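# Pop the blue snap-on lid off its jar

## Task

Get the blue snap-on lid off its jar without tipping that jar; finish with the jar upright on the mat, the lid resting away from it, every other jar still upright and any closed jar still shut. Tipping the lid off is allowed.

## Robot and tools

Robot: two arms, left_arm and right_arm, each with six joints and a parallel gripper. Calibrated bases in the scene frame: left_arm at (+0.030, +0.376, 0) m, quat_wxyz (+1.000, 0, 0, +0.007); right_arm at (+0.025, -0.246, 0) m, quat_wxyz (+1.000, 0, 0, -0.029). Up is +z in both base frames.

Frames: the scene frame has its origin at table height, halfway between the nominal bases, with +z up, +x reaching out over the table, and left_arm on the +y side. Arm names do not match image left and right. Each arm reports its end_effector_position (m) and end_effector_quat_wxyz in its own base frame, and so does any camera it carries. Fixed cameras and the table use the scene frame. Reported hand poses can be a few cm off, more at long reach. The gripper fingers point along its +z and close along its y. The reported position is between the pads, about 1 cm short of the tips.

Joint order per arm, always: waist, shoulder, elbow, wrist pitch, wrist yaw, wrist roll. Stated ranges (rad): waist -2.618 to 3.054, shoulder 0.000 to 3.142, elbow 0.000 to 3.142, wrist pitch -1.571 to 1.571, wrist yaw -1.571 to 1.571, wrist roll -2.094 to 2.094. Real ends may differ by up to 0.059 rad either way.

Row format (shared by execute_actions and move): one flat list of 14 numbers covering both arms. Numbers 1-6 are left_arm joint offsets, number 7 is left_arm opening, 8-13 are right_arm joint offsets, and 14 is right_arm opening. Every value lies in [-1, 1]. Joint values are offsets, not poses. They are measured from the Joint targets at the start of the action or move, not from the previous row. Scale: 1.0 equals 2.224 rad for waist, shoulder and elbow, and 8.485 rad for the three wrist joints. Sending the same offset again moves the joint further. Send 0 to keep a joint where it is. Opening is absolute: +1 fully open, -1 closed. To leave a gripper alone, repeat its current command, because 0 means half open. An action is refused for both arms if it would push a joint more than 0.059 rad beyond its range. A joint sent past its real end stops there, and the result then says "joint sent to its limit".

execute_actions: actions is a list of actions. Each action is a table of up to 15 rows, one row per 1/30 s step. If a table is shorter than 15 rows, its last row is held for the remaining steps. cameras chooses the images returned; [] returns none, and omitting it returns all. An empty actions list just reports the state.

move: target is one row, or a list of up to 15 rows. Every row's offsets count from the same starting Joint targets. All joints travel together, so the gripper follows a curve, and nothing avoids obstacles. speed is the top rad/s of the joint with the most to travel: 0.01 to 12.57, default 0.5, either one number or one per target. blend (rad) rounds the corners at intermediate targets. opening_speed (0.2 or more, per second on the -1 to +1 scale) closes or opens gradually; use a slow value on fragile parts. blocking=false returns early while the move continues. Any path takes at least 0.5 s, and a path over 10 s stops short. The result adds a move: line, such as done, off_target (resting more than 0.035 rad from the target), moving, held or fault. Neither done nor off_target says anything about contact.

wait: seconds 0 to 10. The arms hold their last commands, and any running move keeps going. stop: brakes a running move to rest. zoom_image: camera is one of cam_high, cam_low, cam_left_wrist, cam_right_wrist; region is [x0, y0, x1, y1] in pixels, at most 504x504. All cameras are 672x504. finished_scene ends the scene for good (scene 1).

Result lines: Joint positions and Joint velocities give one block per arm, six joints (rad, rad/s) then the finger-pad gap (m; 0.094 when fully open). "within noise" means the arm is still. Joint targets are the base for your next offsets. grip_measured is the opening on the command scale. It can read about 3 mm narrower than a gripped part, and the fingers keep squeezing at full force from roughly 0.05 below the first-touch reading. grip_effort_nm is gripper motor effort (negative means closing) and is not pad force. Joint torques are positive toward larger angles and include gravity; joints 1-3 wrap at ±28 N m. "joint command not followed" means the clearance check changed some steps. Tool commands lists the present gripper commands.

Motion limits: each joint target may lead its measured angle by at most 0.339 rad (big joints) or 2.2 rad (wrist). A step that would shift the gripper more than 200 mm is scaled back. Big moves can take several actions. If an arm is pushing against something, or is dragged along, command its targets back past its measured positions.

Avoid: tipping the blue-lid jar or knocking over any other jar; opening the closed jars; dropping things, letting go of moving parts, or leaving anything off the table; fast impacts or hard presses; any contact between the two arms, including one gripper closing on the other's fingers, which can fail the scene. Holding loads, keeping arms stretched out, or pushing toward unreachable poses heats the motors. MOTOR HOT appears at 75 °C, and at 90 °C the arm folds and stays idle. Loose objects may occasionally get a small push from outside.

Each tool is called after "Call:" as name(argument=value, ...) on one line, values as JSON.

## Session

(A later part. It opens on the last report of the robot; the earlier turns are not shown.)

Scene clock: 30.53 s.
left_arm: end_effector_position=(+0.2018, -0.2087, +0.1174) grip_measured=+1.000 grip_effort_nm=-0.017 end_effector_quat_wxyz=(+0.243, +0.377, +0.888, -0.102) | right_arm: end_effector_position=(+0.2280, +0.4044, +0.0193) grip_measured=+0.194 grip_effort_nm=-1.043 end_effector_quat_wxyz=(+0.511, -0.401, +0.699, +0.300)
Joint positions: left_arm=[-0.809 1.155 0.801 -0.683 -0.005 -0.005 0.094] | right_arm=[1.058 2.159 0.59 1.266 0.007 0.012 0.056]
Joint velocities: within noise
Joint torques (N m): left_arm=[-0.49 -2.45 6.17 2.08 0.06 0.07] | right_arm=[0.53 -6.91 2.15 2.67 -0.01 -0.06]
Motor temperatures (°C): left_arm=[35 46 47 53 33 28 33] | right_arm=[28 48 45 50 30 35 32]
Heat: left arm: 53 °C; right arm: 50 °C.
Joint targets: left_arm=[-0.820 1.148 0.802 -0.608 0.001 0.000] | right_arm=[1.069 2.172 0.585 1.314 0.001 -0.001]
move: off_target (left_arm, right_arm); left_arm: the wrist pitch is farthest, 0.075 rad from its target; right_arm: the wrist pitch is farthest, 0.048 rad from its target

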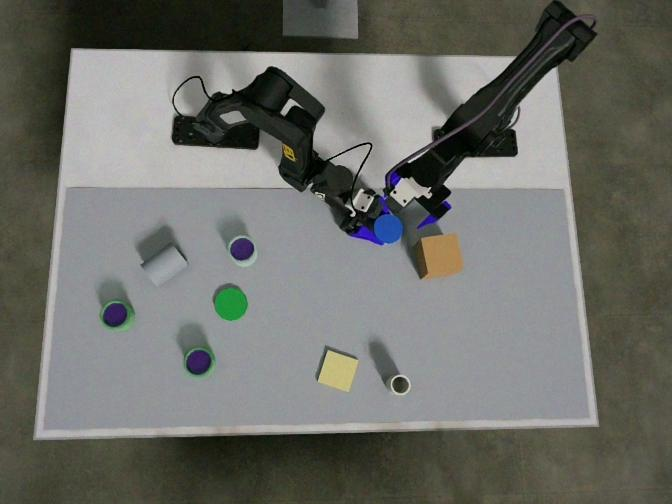

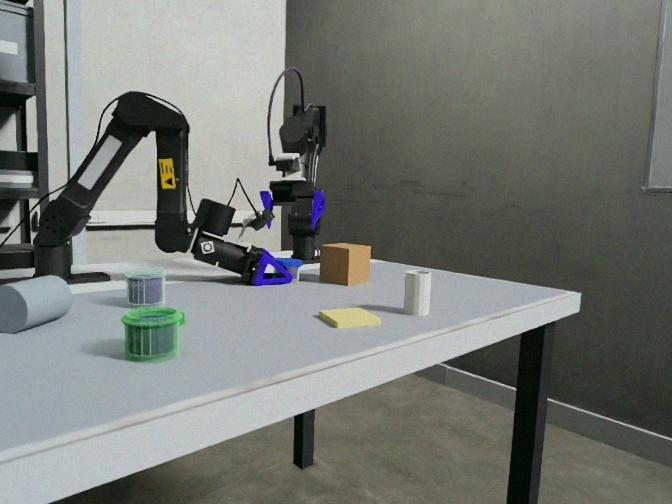

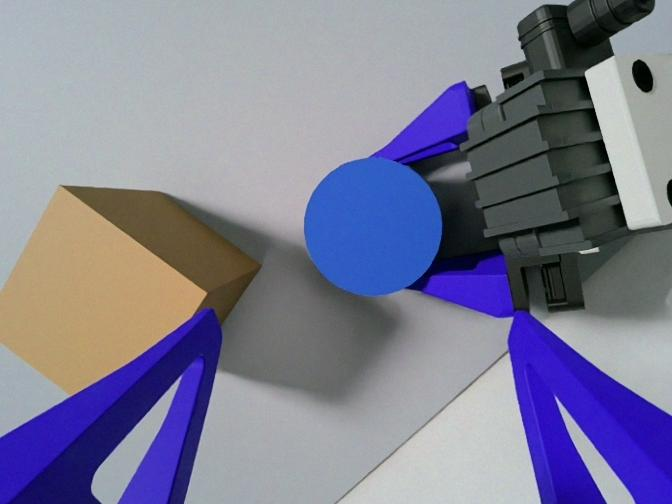

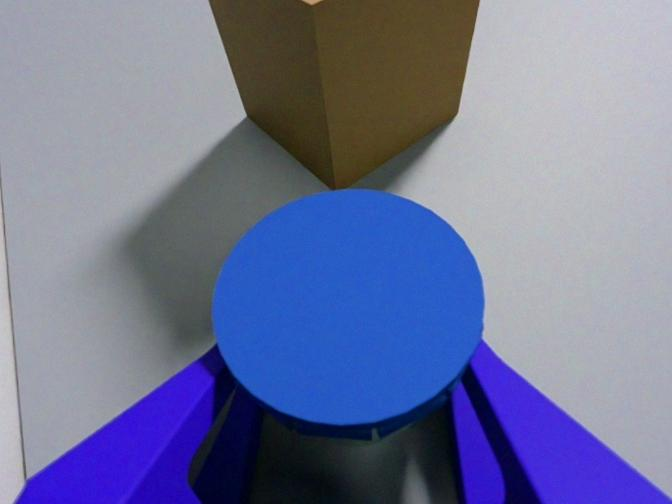

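Call:
move(target=[[0,0,0,0,0,0,1,-0.02,-0.0953,-0.0881,-0.0015,0,0,0],[0,0,0,0,0,0,1,-0.09,-0.0953,-0.0881,-0.0015,0,0,0],[0,0,0,0,0,0,1,-0.09,-0.0162,-0.0832,0.0176,0,0,0]], speed=0.3)

Scene clock: 35.97 s.
left_arm: end_effector_position=(+0.2020, -0.2085, +0.1174) grip_measured=+1.000 grip_effort_nm=-0.007 end_effector_quat_wxyz=(+0.243, +0.376, +0.888, -0.101) | right_arm: end_effector_position=(+0.2697, +0.3159, +0.0186) grip_measured=+0.194 grip_effort_nm=-1.043 end_effector_quat_wxyz=(+0.538, -0.331, +0.734, +0.249)
Joint positions: left_arm=[-0.809 1.155 0.801 -0.683 -0.007 -0.005 0.094] | right_arm=[0.865 2.118 0.389 1.426 0.007 0.012 0.056]
Joint velocities: within noise
Joint torques (N m): left_arm=[-0.39 -2.48 6.26 2.09 0.07 0.09] | right_arm=[-0.2 -5.18 2.81 2.48 -0.02 -0.11]
Motor temperatures (°C): left_arm=[35 46 46 53 33 28 32] | right_arm=[28 48 45 51 30 35 32]
Heat: left arm: 53 °C; right arm: 51 °C.
Joint targets: left_arm=[-0.820 1.148 0.802 -0.608 0.001 0.000] | right_arm=[0.868 2.136 0.400 1.463 0.001 -0.001]
move: off_target (left_arm, right_arm); left_arm: the wrist pitch is farthest, 0.075 rad from its target; right_arm: the wrist pitch is farthest, 0.037 rad from its target

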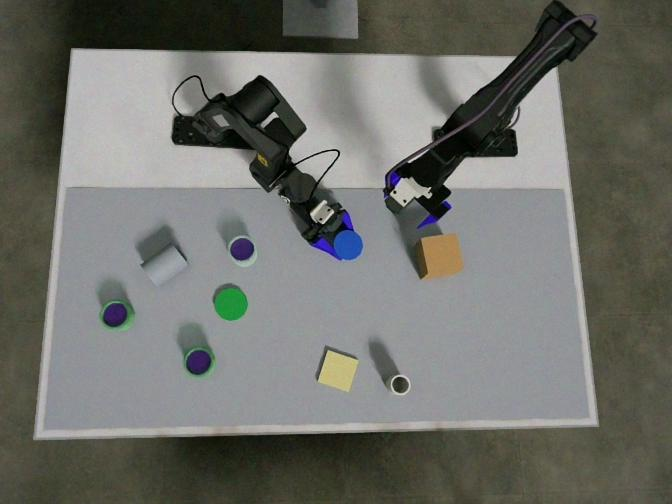

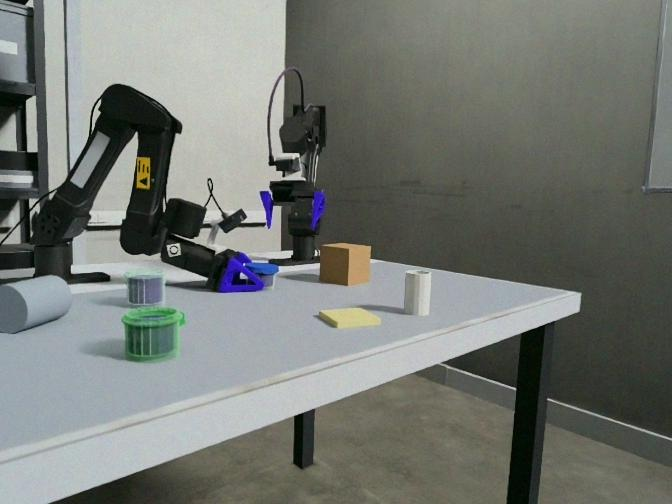

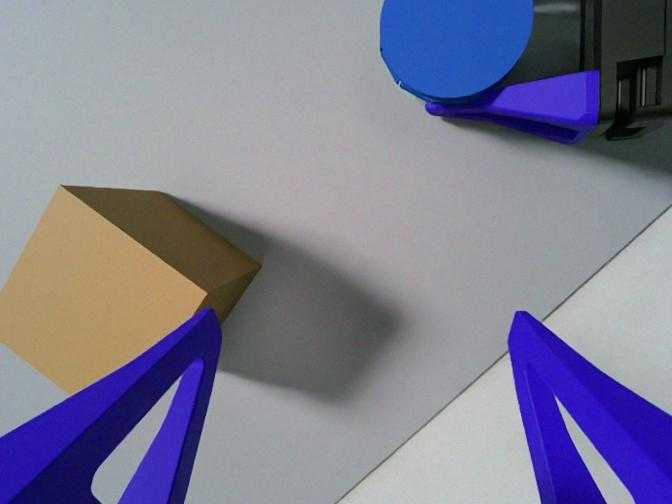

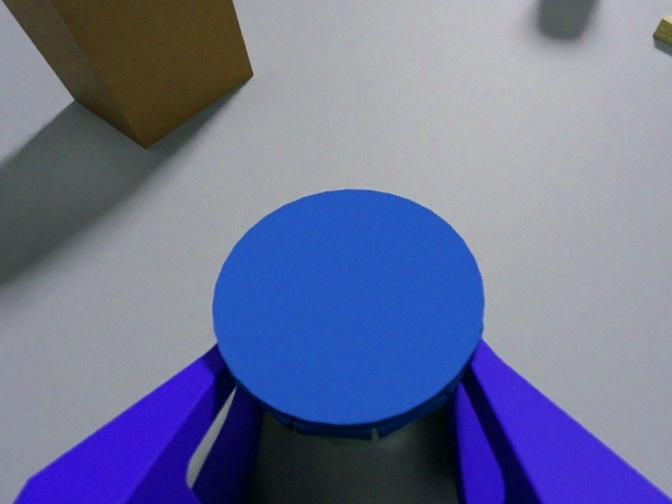

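Call:
move(target=[0.0989,0.4092,0.4847,-0.0922,0,0.185,1,0,0,0,0,0,0,0], speed=0.8)

Scene clock: 39.53 s.
left_arm: end_effector_position=(+0.3230, -0.2192, +0.1079) grip_measured=+1.000 grip_effort_nm=-0.012 end_effector_quat_wxyz=(-0.012, +0.880, +0.474, -0.001) | right_arm: end_effector_position=(+0.2697, +0.3159, +0.0186) grip_measured=+0.194 grip_effort_nm=-1.048 end_effector_quat_wxyz=(+0.538, -0.331, +0.734, +0.249)
Joint positions: left_arm=[-0.603 2.059 1.836 -1.37 -0.01 1.55 0.094] | right_arm=[0.865 2.118 0.389 1.426 0.007 0.012 0.056]
Joint velocities: within noise
Joint torques (N m): left_arm=[0.39 -8.53 8.73 -0.15 0.03 0.14] | right_arm=[-0.01 -4.93 2.5 2.51 0.08 -0.11]
Motor temperatures (°C): left_arm=[35 46 47 52 33 28 32] | right_arm=[28 48 44 51 30 35 33]
Heat: left arm: 52 °C; right arm: 51 °C.
Joint targets: left_arm=[-0.600 2.058 1.880 -1.390 0.001 1.570] | right_arm=[0.868 2.136 0.400 1.463 0.001 -0.001]
move: off_target (left_arm, right_arm); left_arm: the elbow is farthest, 0.044 rad from its target; right_arm: the wrist pitch is farthest, 0.037 rad from its target

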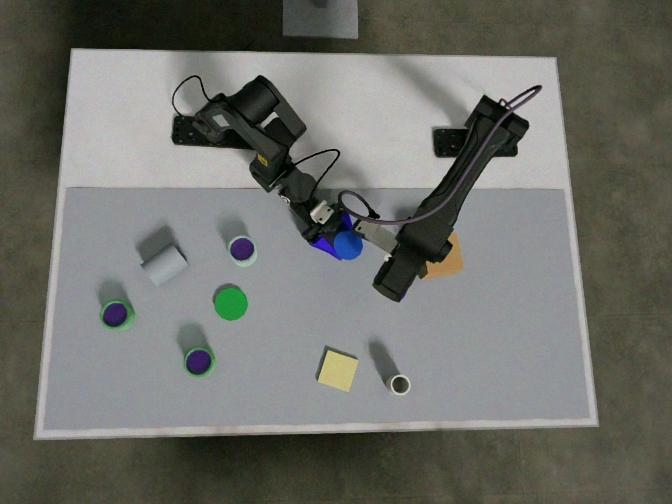

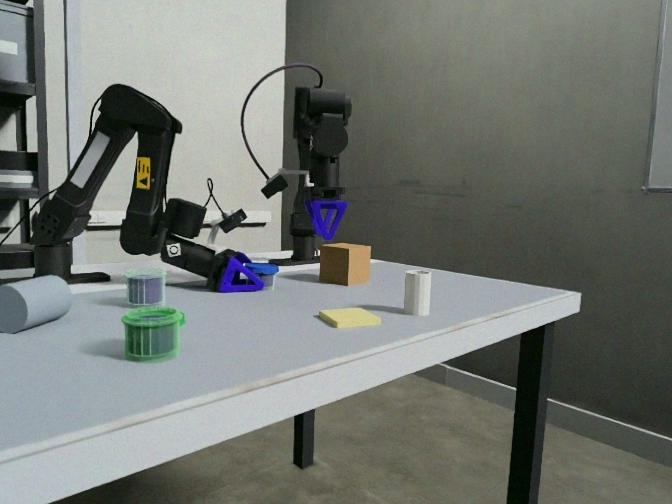

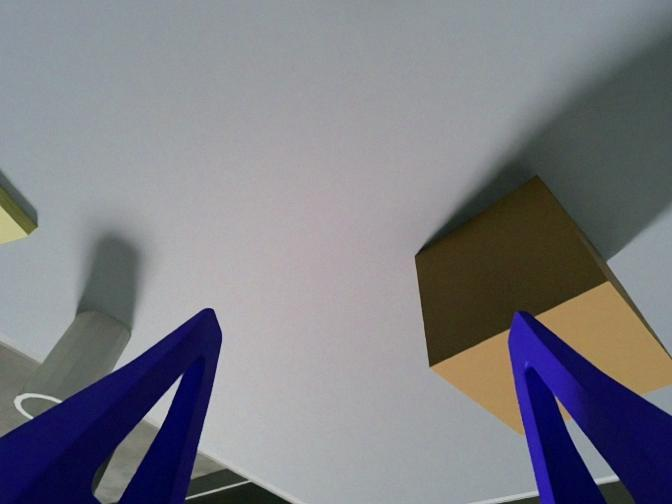

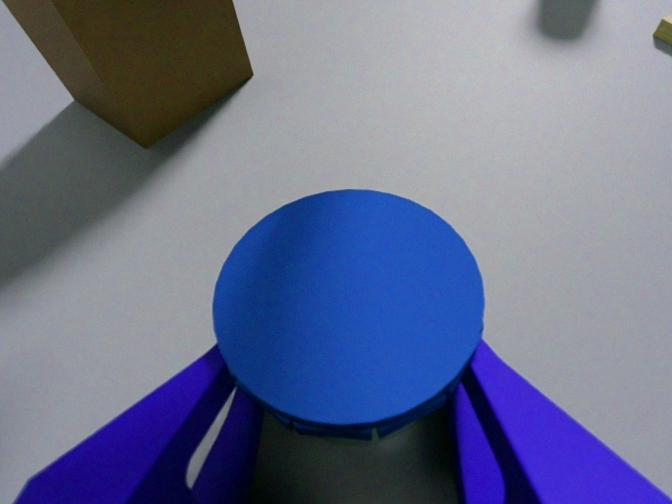

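Call:
move(target=[0,0,0,0,0.0412,-0.370,1,0,0,0,0,0,0,0], speed=1.5)

Scene clock: 43.23 s.
left_arm: end_effector_position=(+0.2867, -0.2678, +0.1180) grip_measured=+1.000 grip_effort_nm=-0.027 end_effector_quat_wxyz=(-0.155, -0.453, +0.875, -0.065) | right_arm: end_effector_position=(+0.2697, +0.3159, +0.0186) grip_measured=+0.194 grip_effort_nm=-1.053 end_effector_quat_wxyz=(+0.538, -0.331, +0.734, +0.249)
Joint positions: left_arm=[-0.603 2.059 1.836 -1.381 0.337 -1.553 0.094] | right_arm=[0.865 2.118 0.389 1.426 0.007 0.012 0.056]
Joint velocities: within noise
Joint torques (N m): left_arm=[0.29 -8.49 8.62 -0.08 0.23 -0.12] | right_arm=[-0.08 -4.9 2.41 2.42 0 -0.07]
Motor temperatures (°C): left_arm=[35 46 47 51 33 28 32] | right_arm=[28 48 44 51 30 35 33]
Heat: left arm: 51 °C; right arm: 51 °C.
Joint targets: left_arm=[-0.600 2.058 1.880 -1.390 0.351 -1.569] | right_arm=[0.868 2.136 0.400 1.463 0.001 -0.001]
move: off_target (left_arm, right_arm); left_arm: the elbow is farthest, 0.044 rad from its target; right_arm: the wrist pitch is farthest, 0.037 rad from its target

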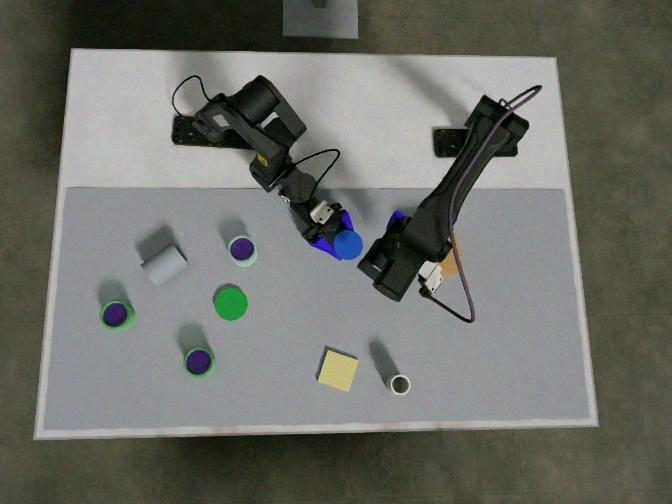

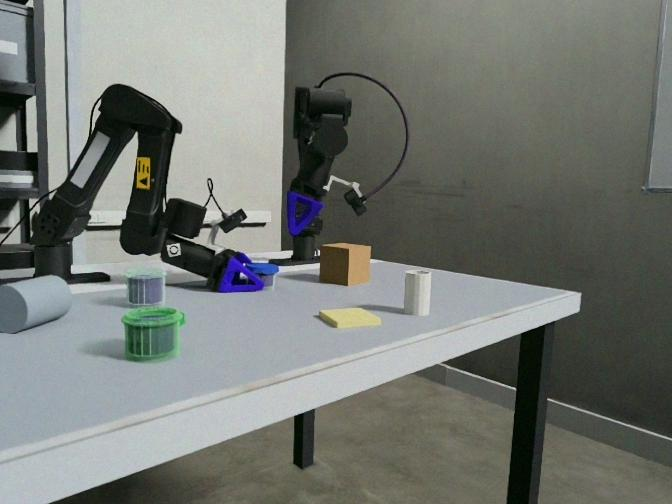

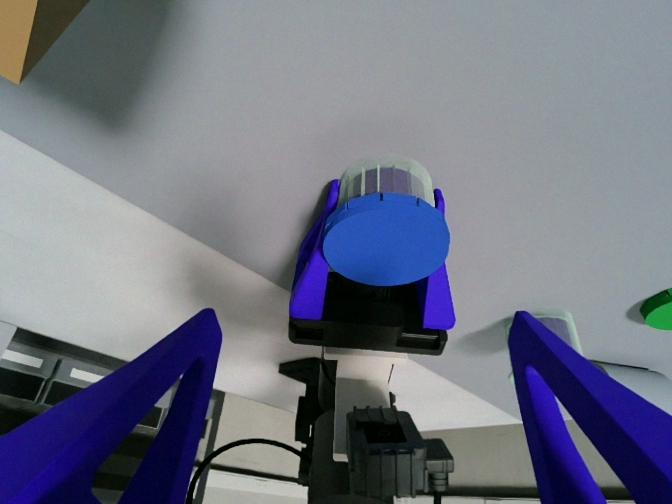

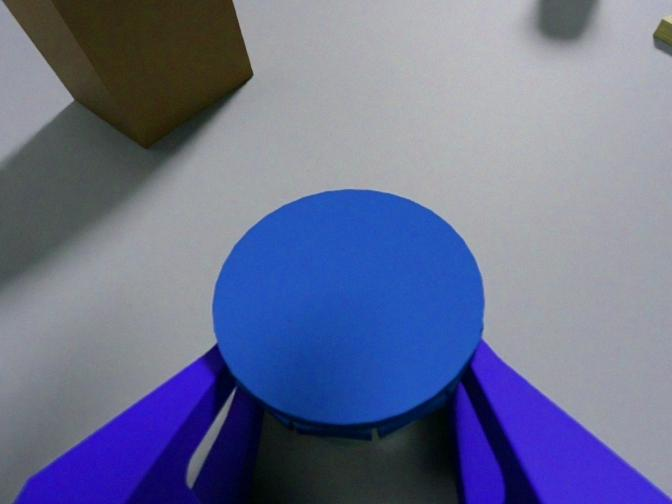

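Call:
move(target=[-0.0661,0.0504,0.0081,0.0141,0,0,1,0,0,0,0,0,0,0], speed=0.3)

Call:
zoom_image(camera="cam_low", region=[180, 160, 380, 310])

Scene clock: 45.87 s.
left_arm: end_effector_position=(+0.2581, -0.3252, +0.0783) grip_measured=+1.000 grip_effort_nm=-0.022 end_effector_quat_wxyz=(-0.164, -0.385, +0.907, -0.050) | right_arm: end_effector_position=(+0.2697, +0.3159, +0.0186) grip_measured=+0.194 grip_effort_nm=-1.048 end_effector_quat_wxyz=(+0.538, -0.331, +0.734, +0.249)
Joint positions: left_arm=[-0.758 2.174 1.855 -1.293 0.342 -1.554 0.094] | right_arm=[0.865 2.118 0.389 1.426 0.007 0.012 0.056]
Joint velocities: within noise
Joint torques (N m): left_arm=[0.42 -9.46 8.76 0.29 0.21 -0.12] | right_arm=[-0.28 -5.19 2.71 2.47 0 -0.12]
Motor temperatures (°C): left_arm=[35 46 47 51 33 28 32] | right_arm=[28 48 44 51 30 35 33]
Heat: left arm: 51 °C; right arm: 51 °C.
Joint targets: left_arm=[-0.747 2.170 1.898 -1.271 0.351 -1.569] | right_arm=[0.868 2.136 0.400 1.463 0.001 -0.001]
move: off_target (left_arm, right_arm); left_arm: the elbow is farthest, 0.043 rad from its target; right_arm: the wrist pitch is farthest, 0.037 rad from its target

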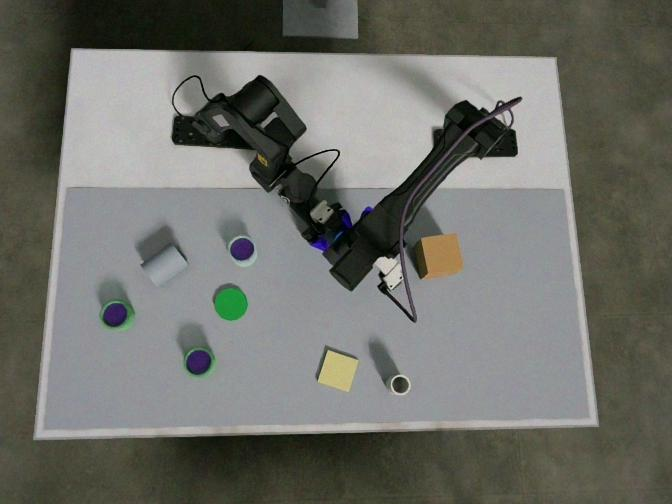

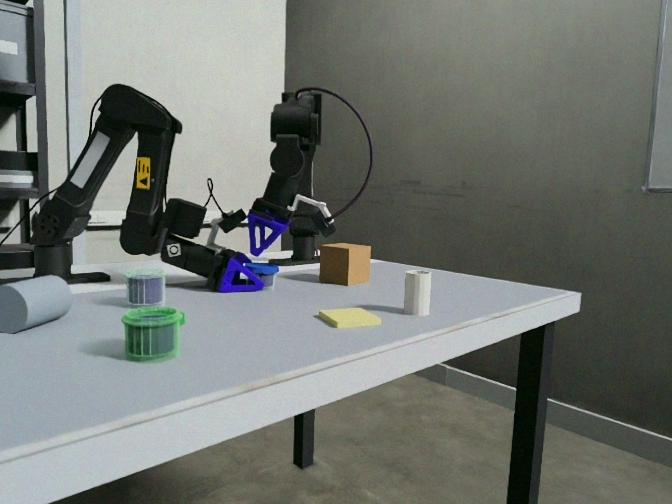

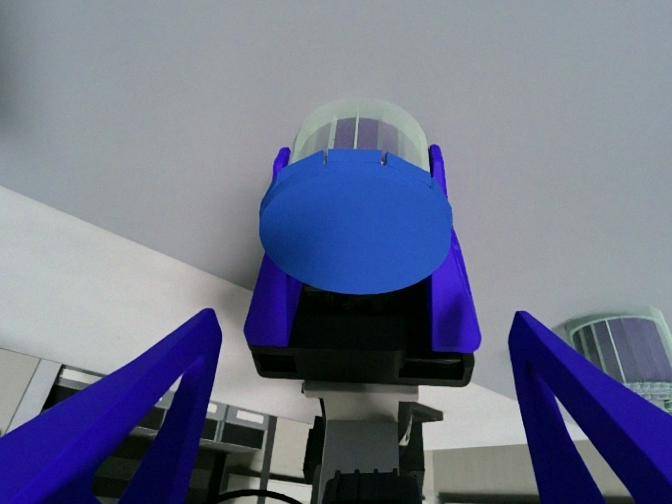

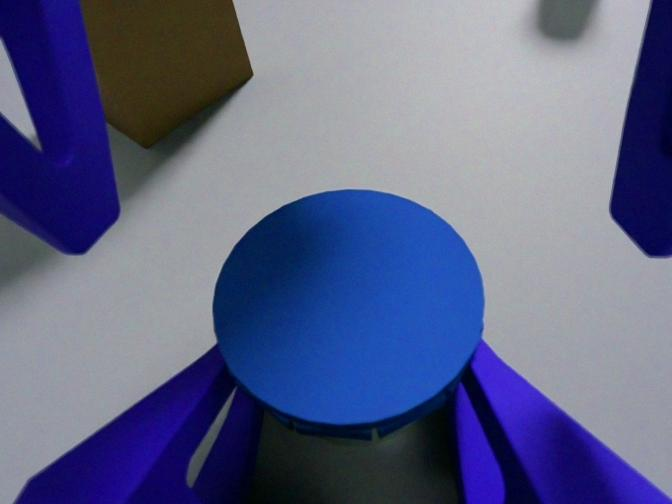

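Scaled by 2.520 from the camera's 672x504 image, which has a finer 960x720 frame.

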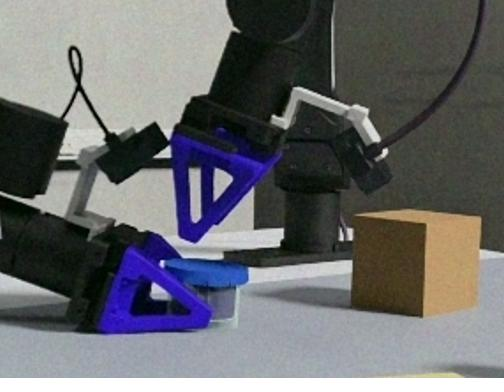

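Call:
move(target=[0,0.0103,-0.0459,0.0147,0,0,1,0,0,0,0,0,0,0], speed=0.15)

Call:
zoom_image(camera="cam_low", region=[180, 180, 330, 310])

Scene clock: 49.23 s.
left_arm: end_effector_position=(+0.2671, -0.3337, +0.0561) grip_measured=+1.000 grip_effort_nm=-0.022 end_effector_quat_wxyz=(-0.155, -0.382, +0.908, -0.070) | right_arm: end_effector_position=(+0.2697, +0.3159, +0.0186) grip_measured=+0.194 grip_effort_nm=-1.048 end_effector_quat_wxyz=(+0.538, -0.331, +0.734, +0.249)
Joint positions: left_arm=[-0.758 2.192 1.796 -1.172 0.342 -1.554 0.094] | right_arm=[0.865 2.118 0.389 1.426 0.007 0.012 0.056]
Joint velocities: within noise
Joint torques (N m): left_arm=[0.35 -9.32 5.42 0.41 0.2 -0.09] | right_arm=[-0.16 -5.04 2.51 2.48 0.02 -0.06]
Motor temperatures (°C): left_arm=[35 47 47 50 33 28 32] | right_arm=[28 48 44 51 30 34 33]
Heat: left arm: 50 °C; right arm: 51 °C.
Joint targets: left_arm=[-0.747 2.193 1.796 -1.146 0.351 -1.569] | right_arm=[0.868 2.136 0.400 1.463 0.001 -0.001]
move: off_target (right_arm); right_arm: the wrist pitch is farthest, 0.037 rad from its target

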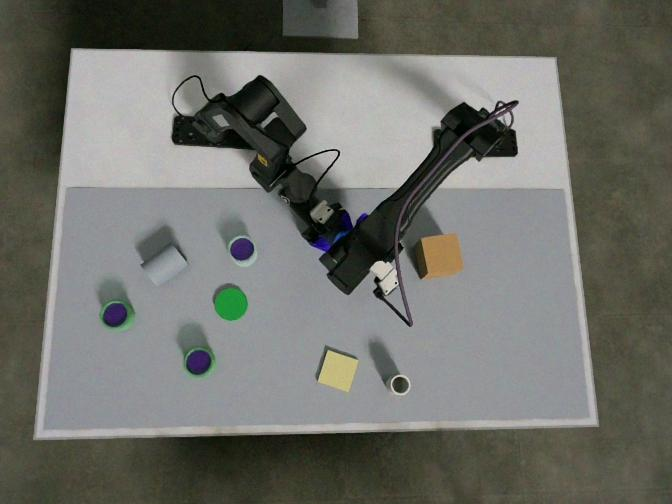

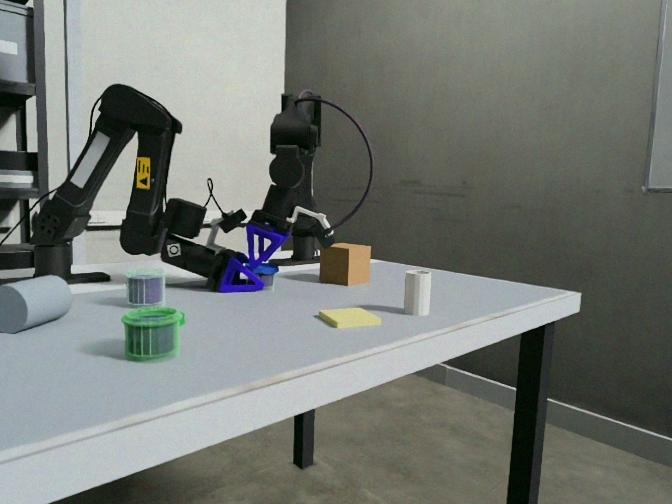

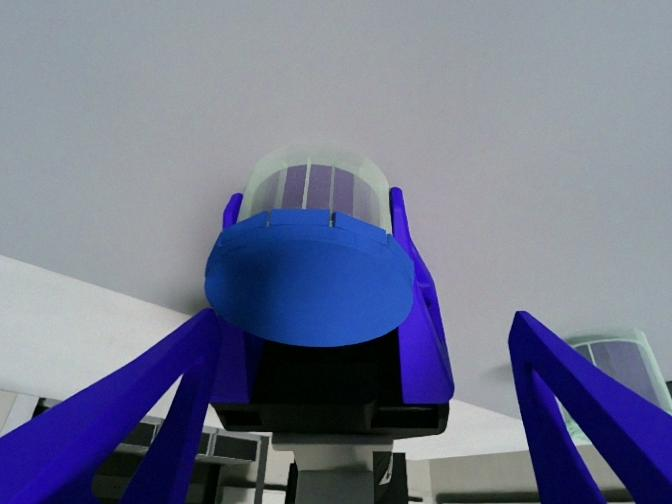

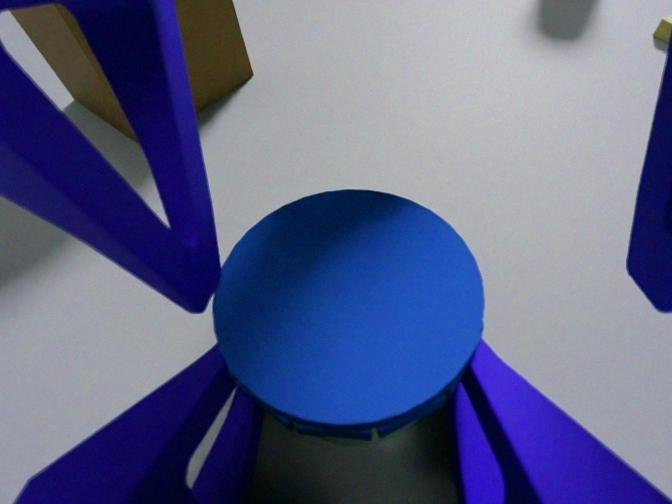

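Scaled by 3.360 from the camera's 672x504 image, which has a finer 960x720 frame.

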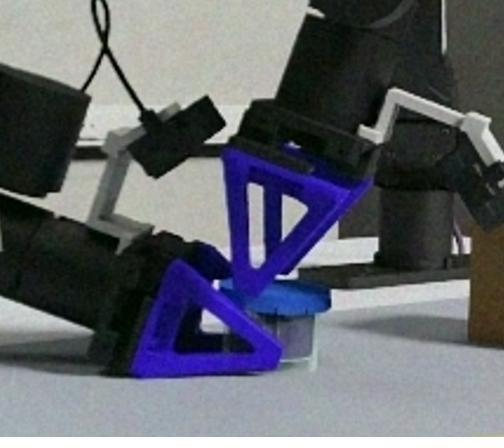

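Call:
move(target=[0,0,-0.0225,0,0,0,1,0,0,0,0,0,0,0], speed=0.15)

Call:
zoom_image(camera="cam_low", region=[180, 180, 330, 310])

Scene clock: 50.60 s.
left_arm: end_effector_position=(+0.2576, -0.3247, +0.0447) grip_measured=+1.000 grip_effort_nm=-0.022 end_effector_quat_wxyz=(-0.164, -0.385, +0.907, -0.050) | right_arm: end_effector_position=(+0.2698, +0.3160, +0.0190) grip_measured=+0.194 grip_effort_nm=-1.043 end_effector_quat_wxyz=(+0.538, -0.331, +0.734, +0.249)
Joint positions: left_arm=[-0.758 2.191 1.747 -1.169 0.342 -1.554 0.094] | right_arm=[0.865 2.118 0.389 1.427 0.007 0.012 0.056]
Joint velocities: within noise
Joint torques (N m): left_arm=[0.44 -9.17 5.26 0.33 0.21 -0.1] | right_arm=[-0.18 -5.16 2.66 2.5 0.02 -0.08]
Motor temperatures (°C): left_arm=[35 47 47 50 33 28 32] | right_arm=[28 48 44 51 30 34 33]
Heat: left arm: 50 °C; right arm: 51 °C.
Joint targets: left_arm=[-0.747 2.193 1.746 -1.146 0.351 -1.569] | right_arm=[0.868 2.136 0.400 1.463 0.001 -0.001]
move: off_target (right_arm); right_arm: the wrist pitch is farthest, 0.036 rad from its target

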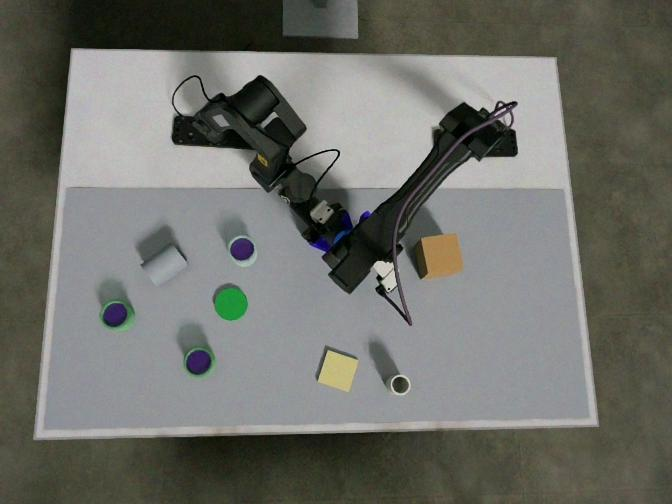

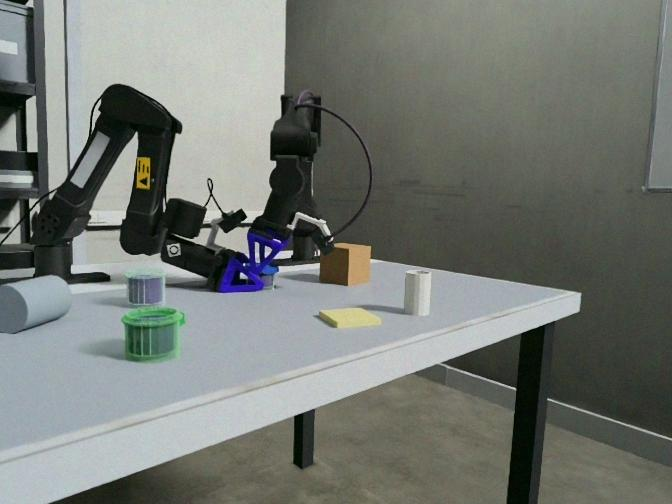

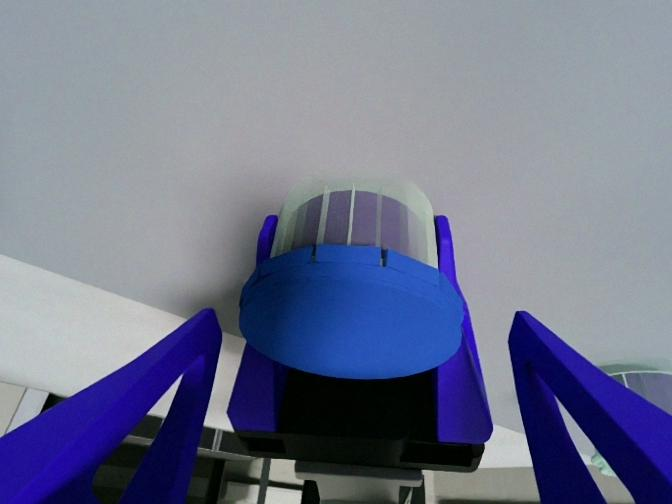

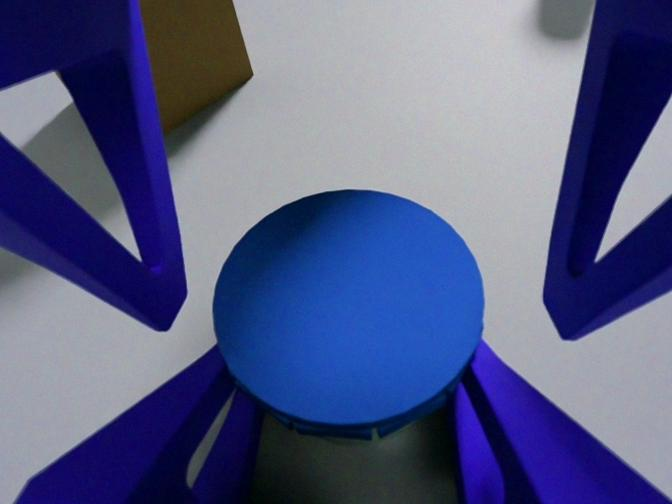

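Scaled by 3.360 from the camera's 672x504 image, which has a finer 960x720 frame.

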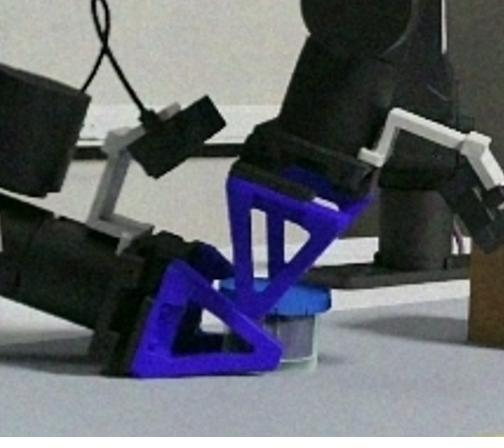

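Call:
move(target=[0,0,0,0,0,0,0.15,0,0,0,0,0,0,0], opening_speed=0.4)

Call:
zoom_image(camera="cam_low", region=[180, 180, 330, 310])

Scene clock: 53.37 s.
left_arm: end_effector_position=(+0.2561, -0.3233, +0.0440) grip_measured=+0.361 grip_effort_nm=-1.043 end_effector_quat_wxyz=(-0.165, -0.386, +0.906, -0.046) | right_arm: end_effector_position=(+0.2698, +0.3160, +0.0190) grip_measured=+0.194 grip_effort_nm=-1.043 end_effector_quat_wxyz=(+0.538, -0.331, +0.734, +0.249)
Joint positions: left_arm=[-0.758 2.191 1.744 -1.174 0.342 -1.554 0.064] | right_arm=[0.865 2.118 0.389 1.427 0.007 0.012 0.056]
Joint velocities: within noise
Joint torques (N m): left_arm=[0.44 -9.18 5.31 0.33 0.2 -0.11] | right_arm=[-0.23 -5.16 2.5 2.49 0.07 -0.11]
Motor temperatures (°C): left_arm=[35 47 46 49 33 28 32] | right_arm=[28 47 44 51 30 34 33]
Heat: left arm: 49 °C; right arm: 51 °C.
Joint targets: left_arm=[-0.747 2.193 1.746 -1.146 0.351 -1.569] | right_arm=[0.868 2.136 0.400 1.463 0.001 -0.001]
move: off_target (right_arm); right_arm: the wrist pitch is farthest, 0.036 rad from its target

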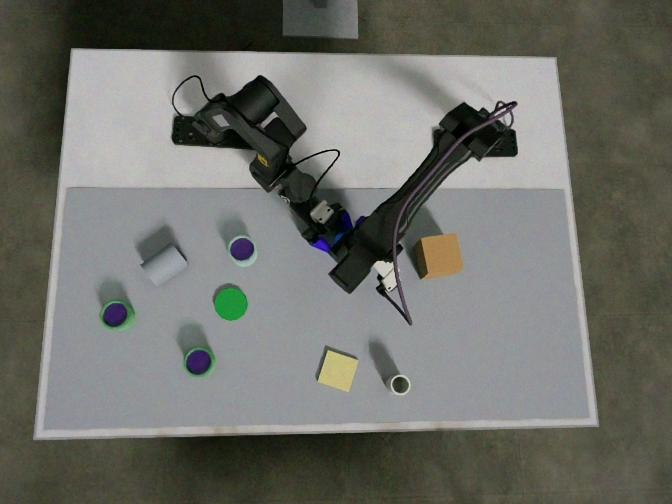

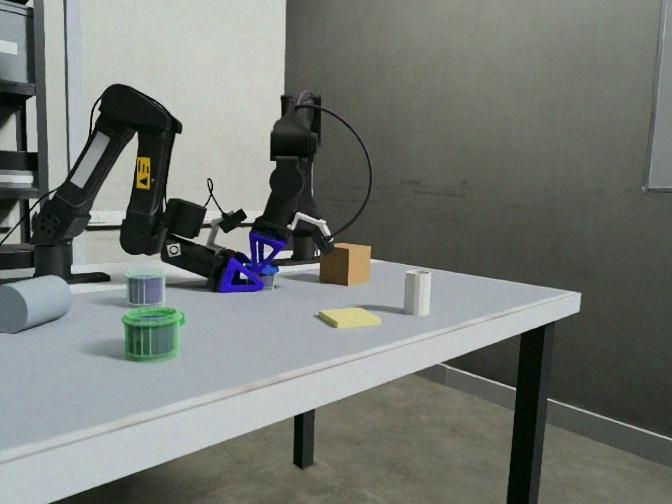

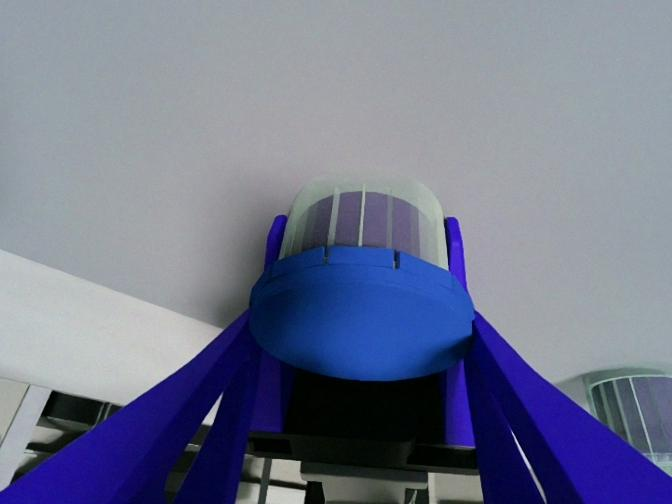

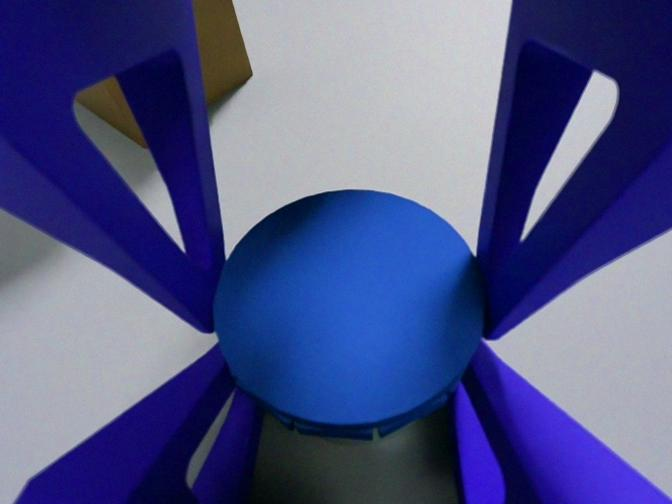

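Scaled by 3.360 from the camera's 672x504 image, which has a finer 960x720 frame.

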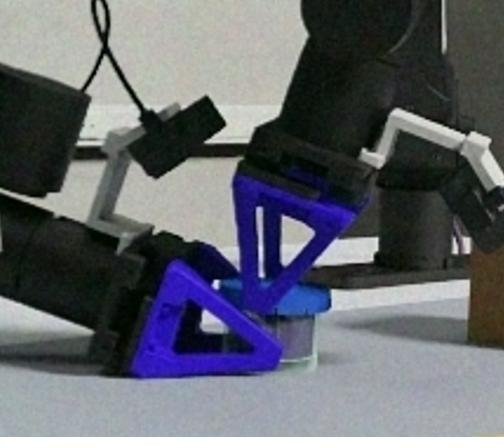

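Call:
move(target=[0,-0.1174,-0.1637,0.0416,0,0,0.15,0,0,0,0,0,0,0], speed=0.25)

Call:
zoom_image(camera="cam_low", region=[180, 180, 330, 310])

Scene clock: 56.07 s.
left_arm: end_effector_position=(+0.2529, -0.3183, +0.0490) grip_measured=+0.357 grip_effort_nm=-1.043 end_effector_quat_wxyz=(-0.135, -0.382, +0.901, -0.154) | right_arm: end_effector_position=(+0.2691, +0.3173, +0.0193) grip_measured=+0.193 grip_effort_nm=-1.043 end_effector_quat_wxyz=(+0.540, -0.339, +0.729, +0.248)
Joint positions: left_arm=[-0.741 1.963 1.396 -0.826 0.374 -1.577 0.064] | right_arm=[0.865 2.121 0.391 1.432 -0.001 -0.004 0.056]
Joint velocities: within noise
Joint torques (N m): left_arm=[0.02 -10.39 4.56 0.86 0.02 0.04] | right_arm=[-0.12 -5.29 2.51 2.49 -0.04 0.06]
Motor temperatures (°C): left_arm=[35 47 46 49 33 28 32] | right_arm=[28 47 43 51 30 34 33]
Heat: left arm: 49 °C; right arm: 51 °C.
Joint targets: left_arm=[-0.747 1.932 1.382 -0.793 0.351 -1.569] | right_arm=[0.868 2.136 0.400 1.463 0.001 -0.001]
move: done

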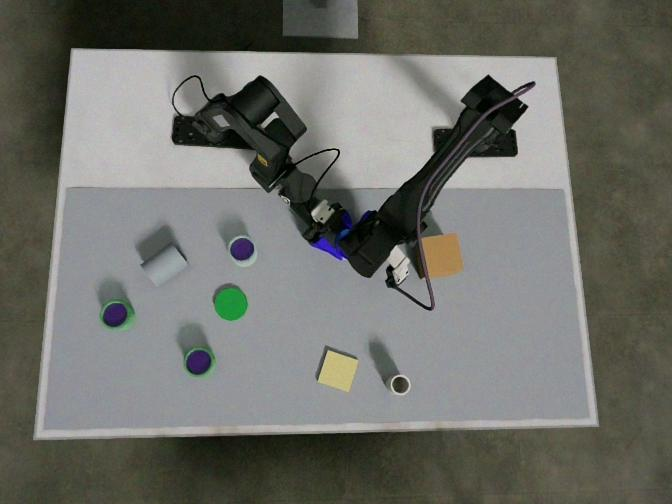

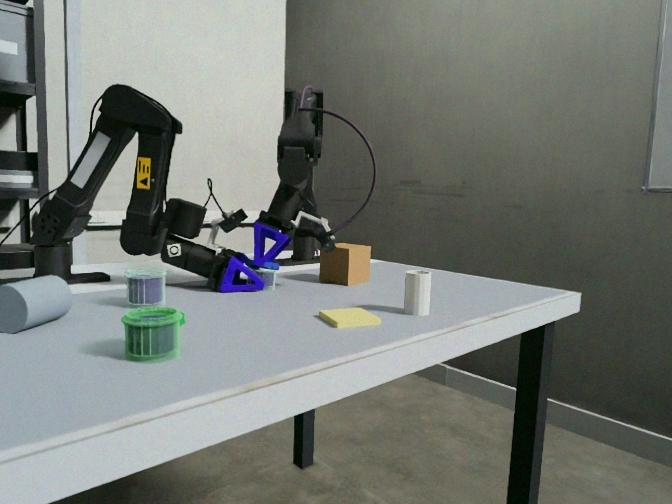

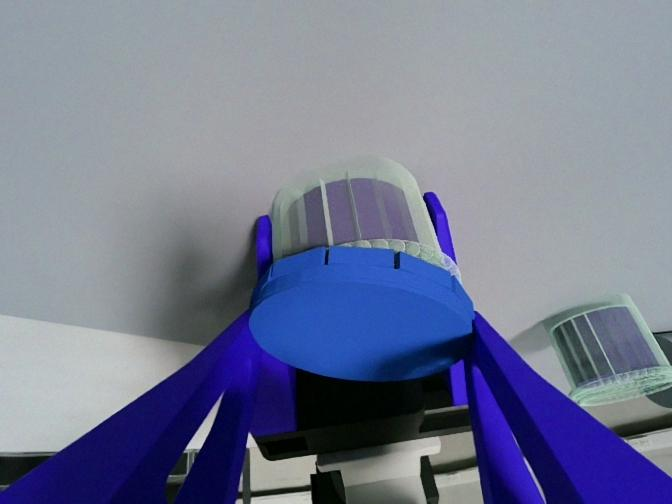

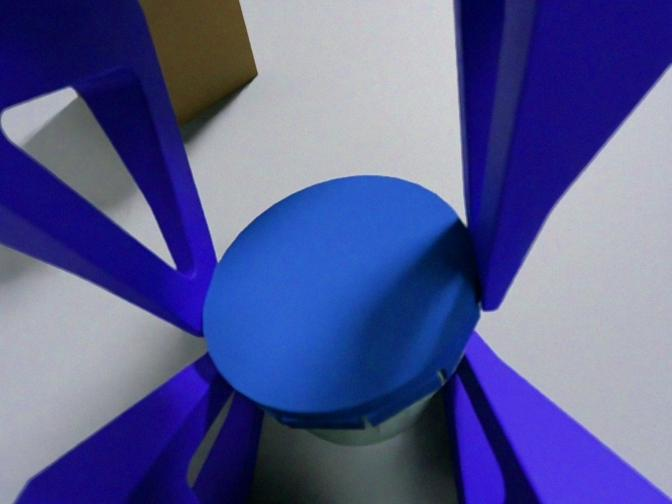

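Scaled by 3.360 from the camera's 672x504 image, which has a finer 960x720 frame.

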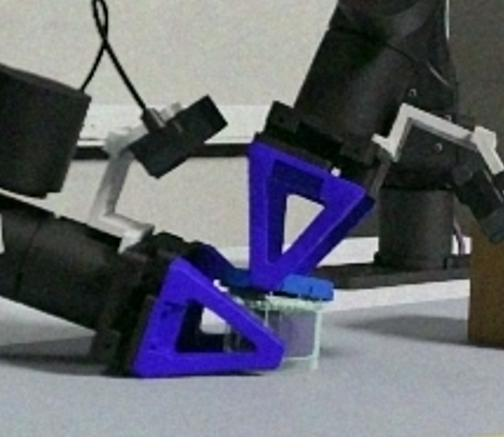

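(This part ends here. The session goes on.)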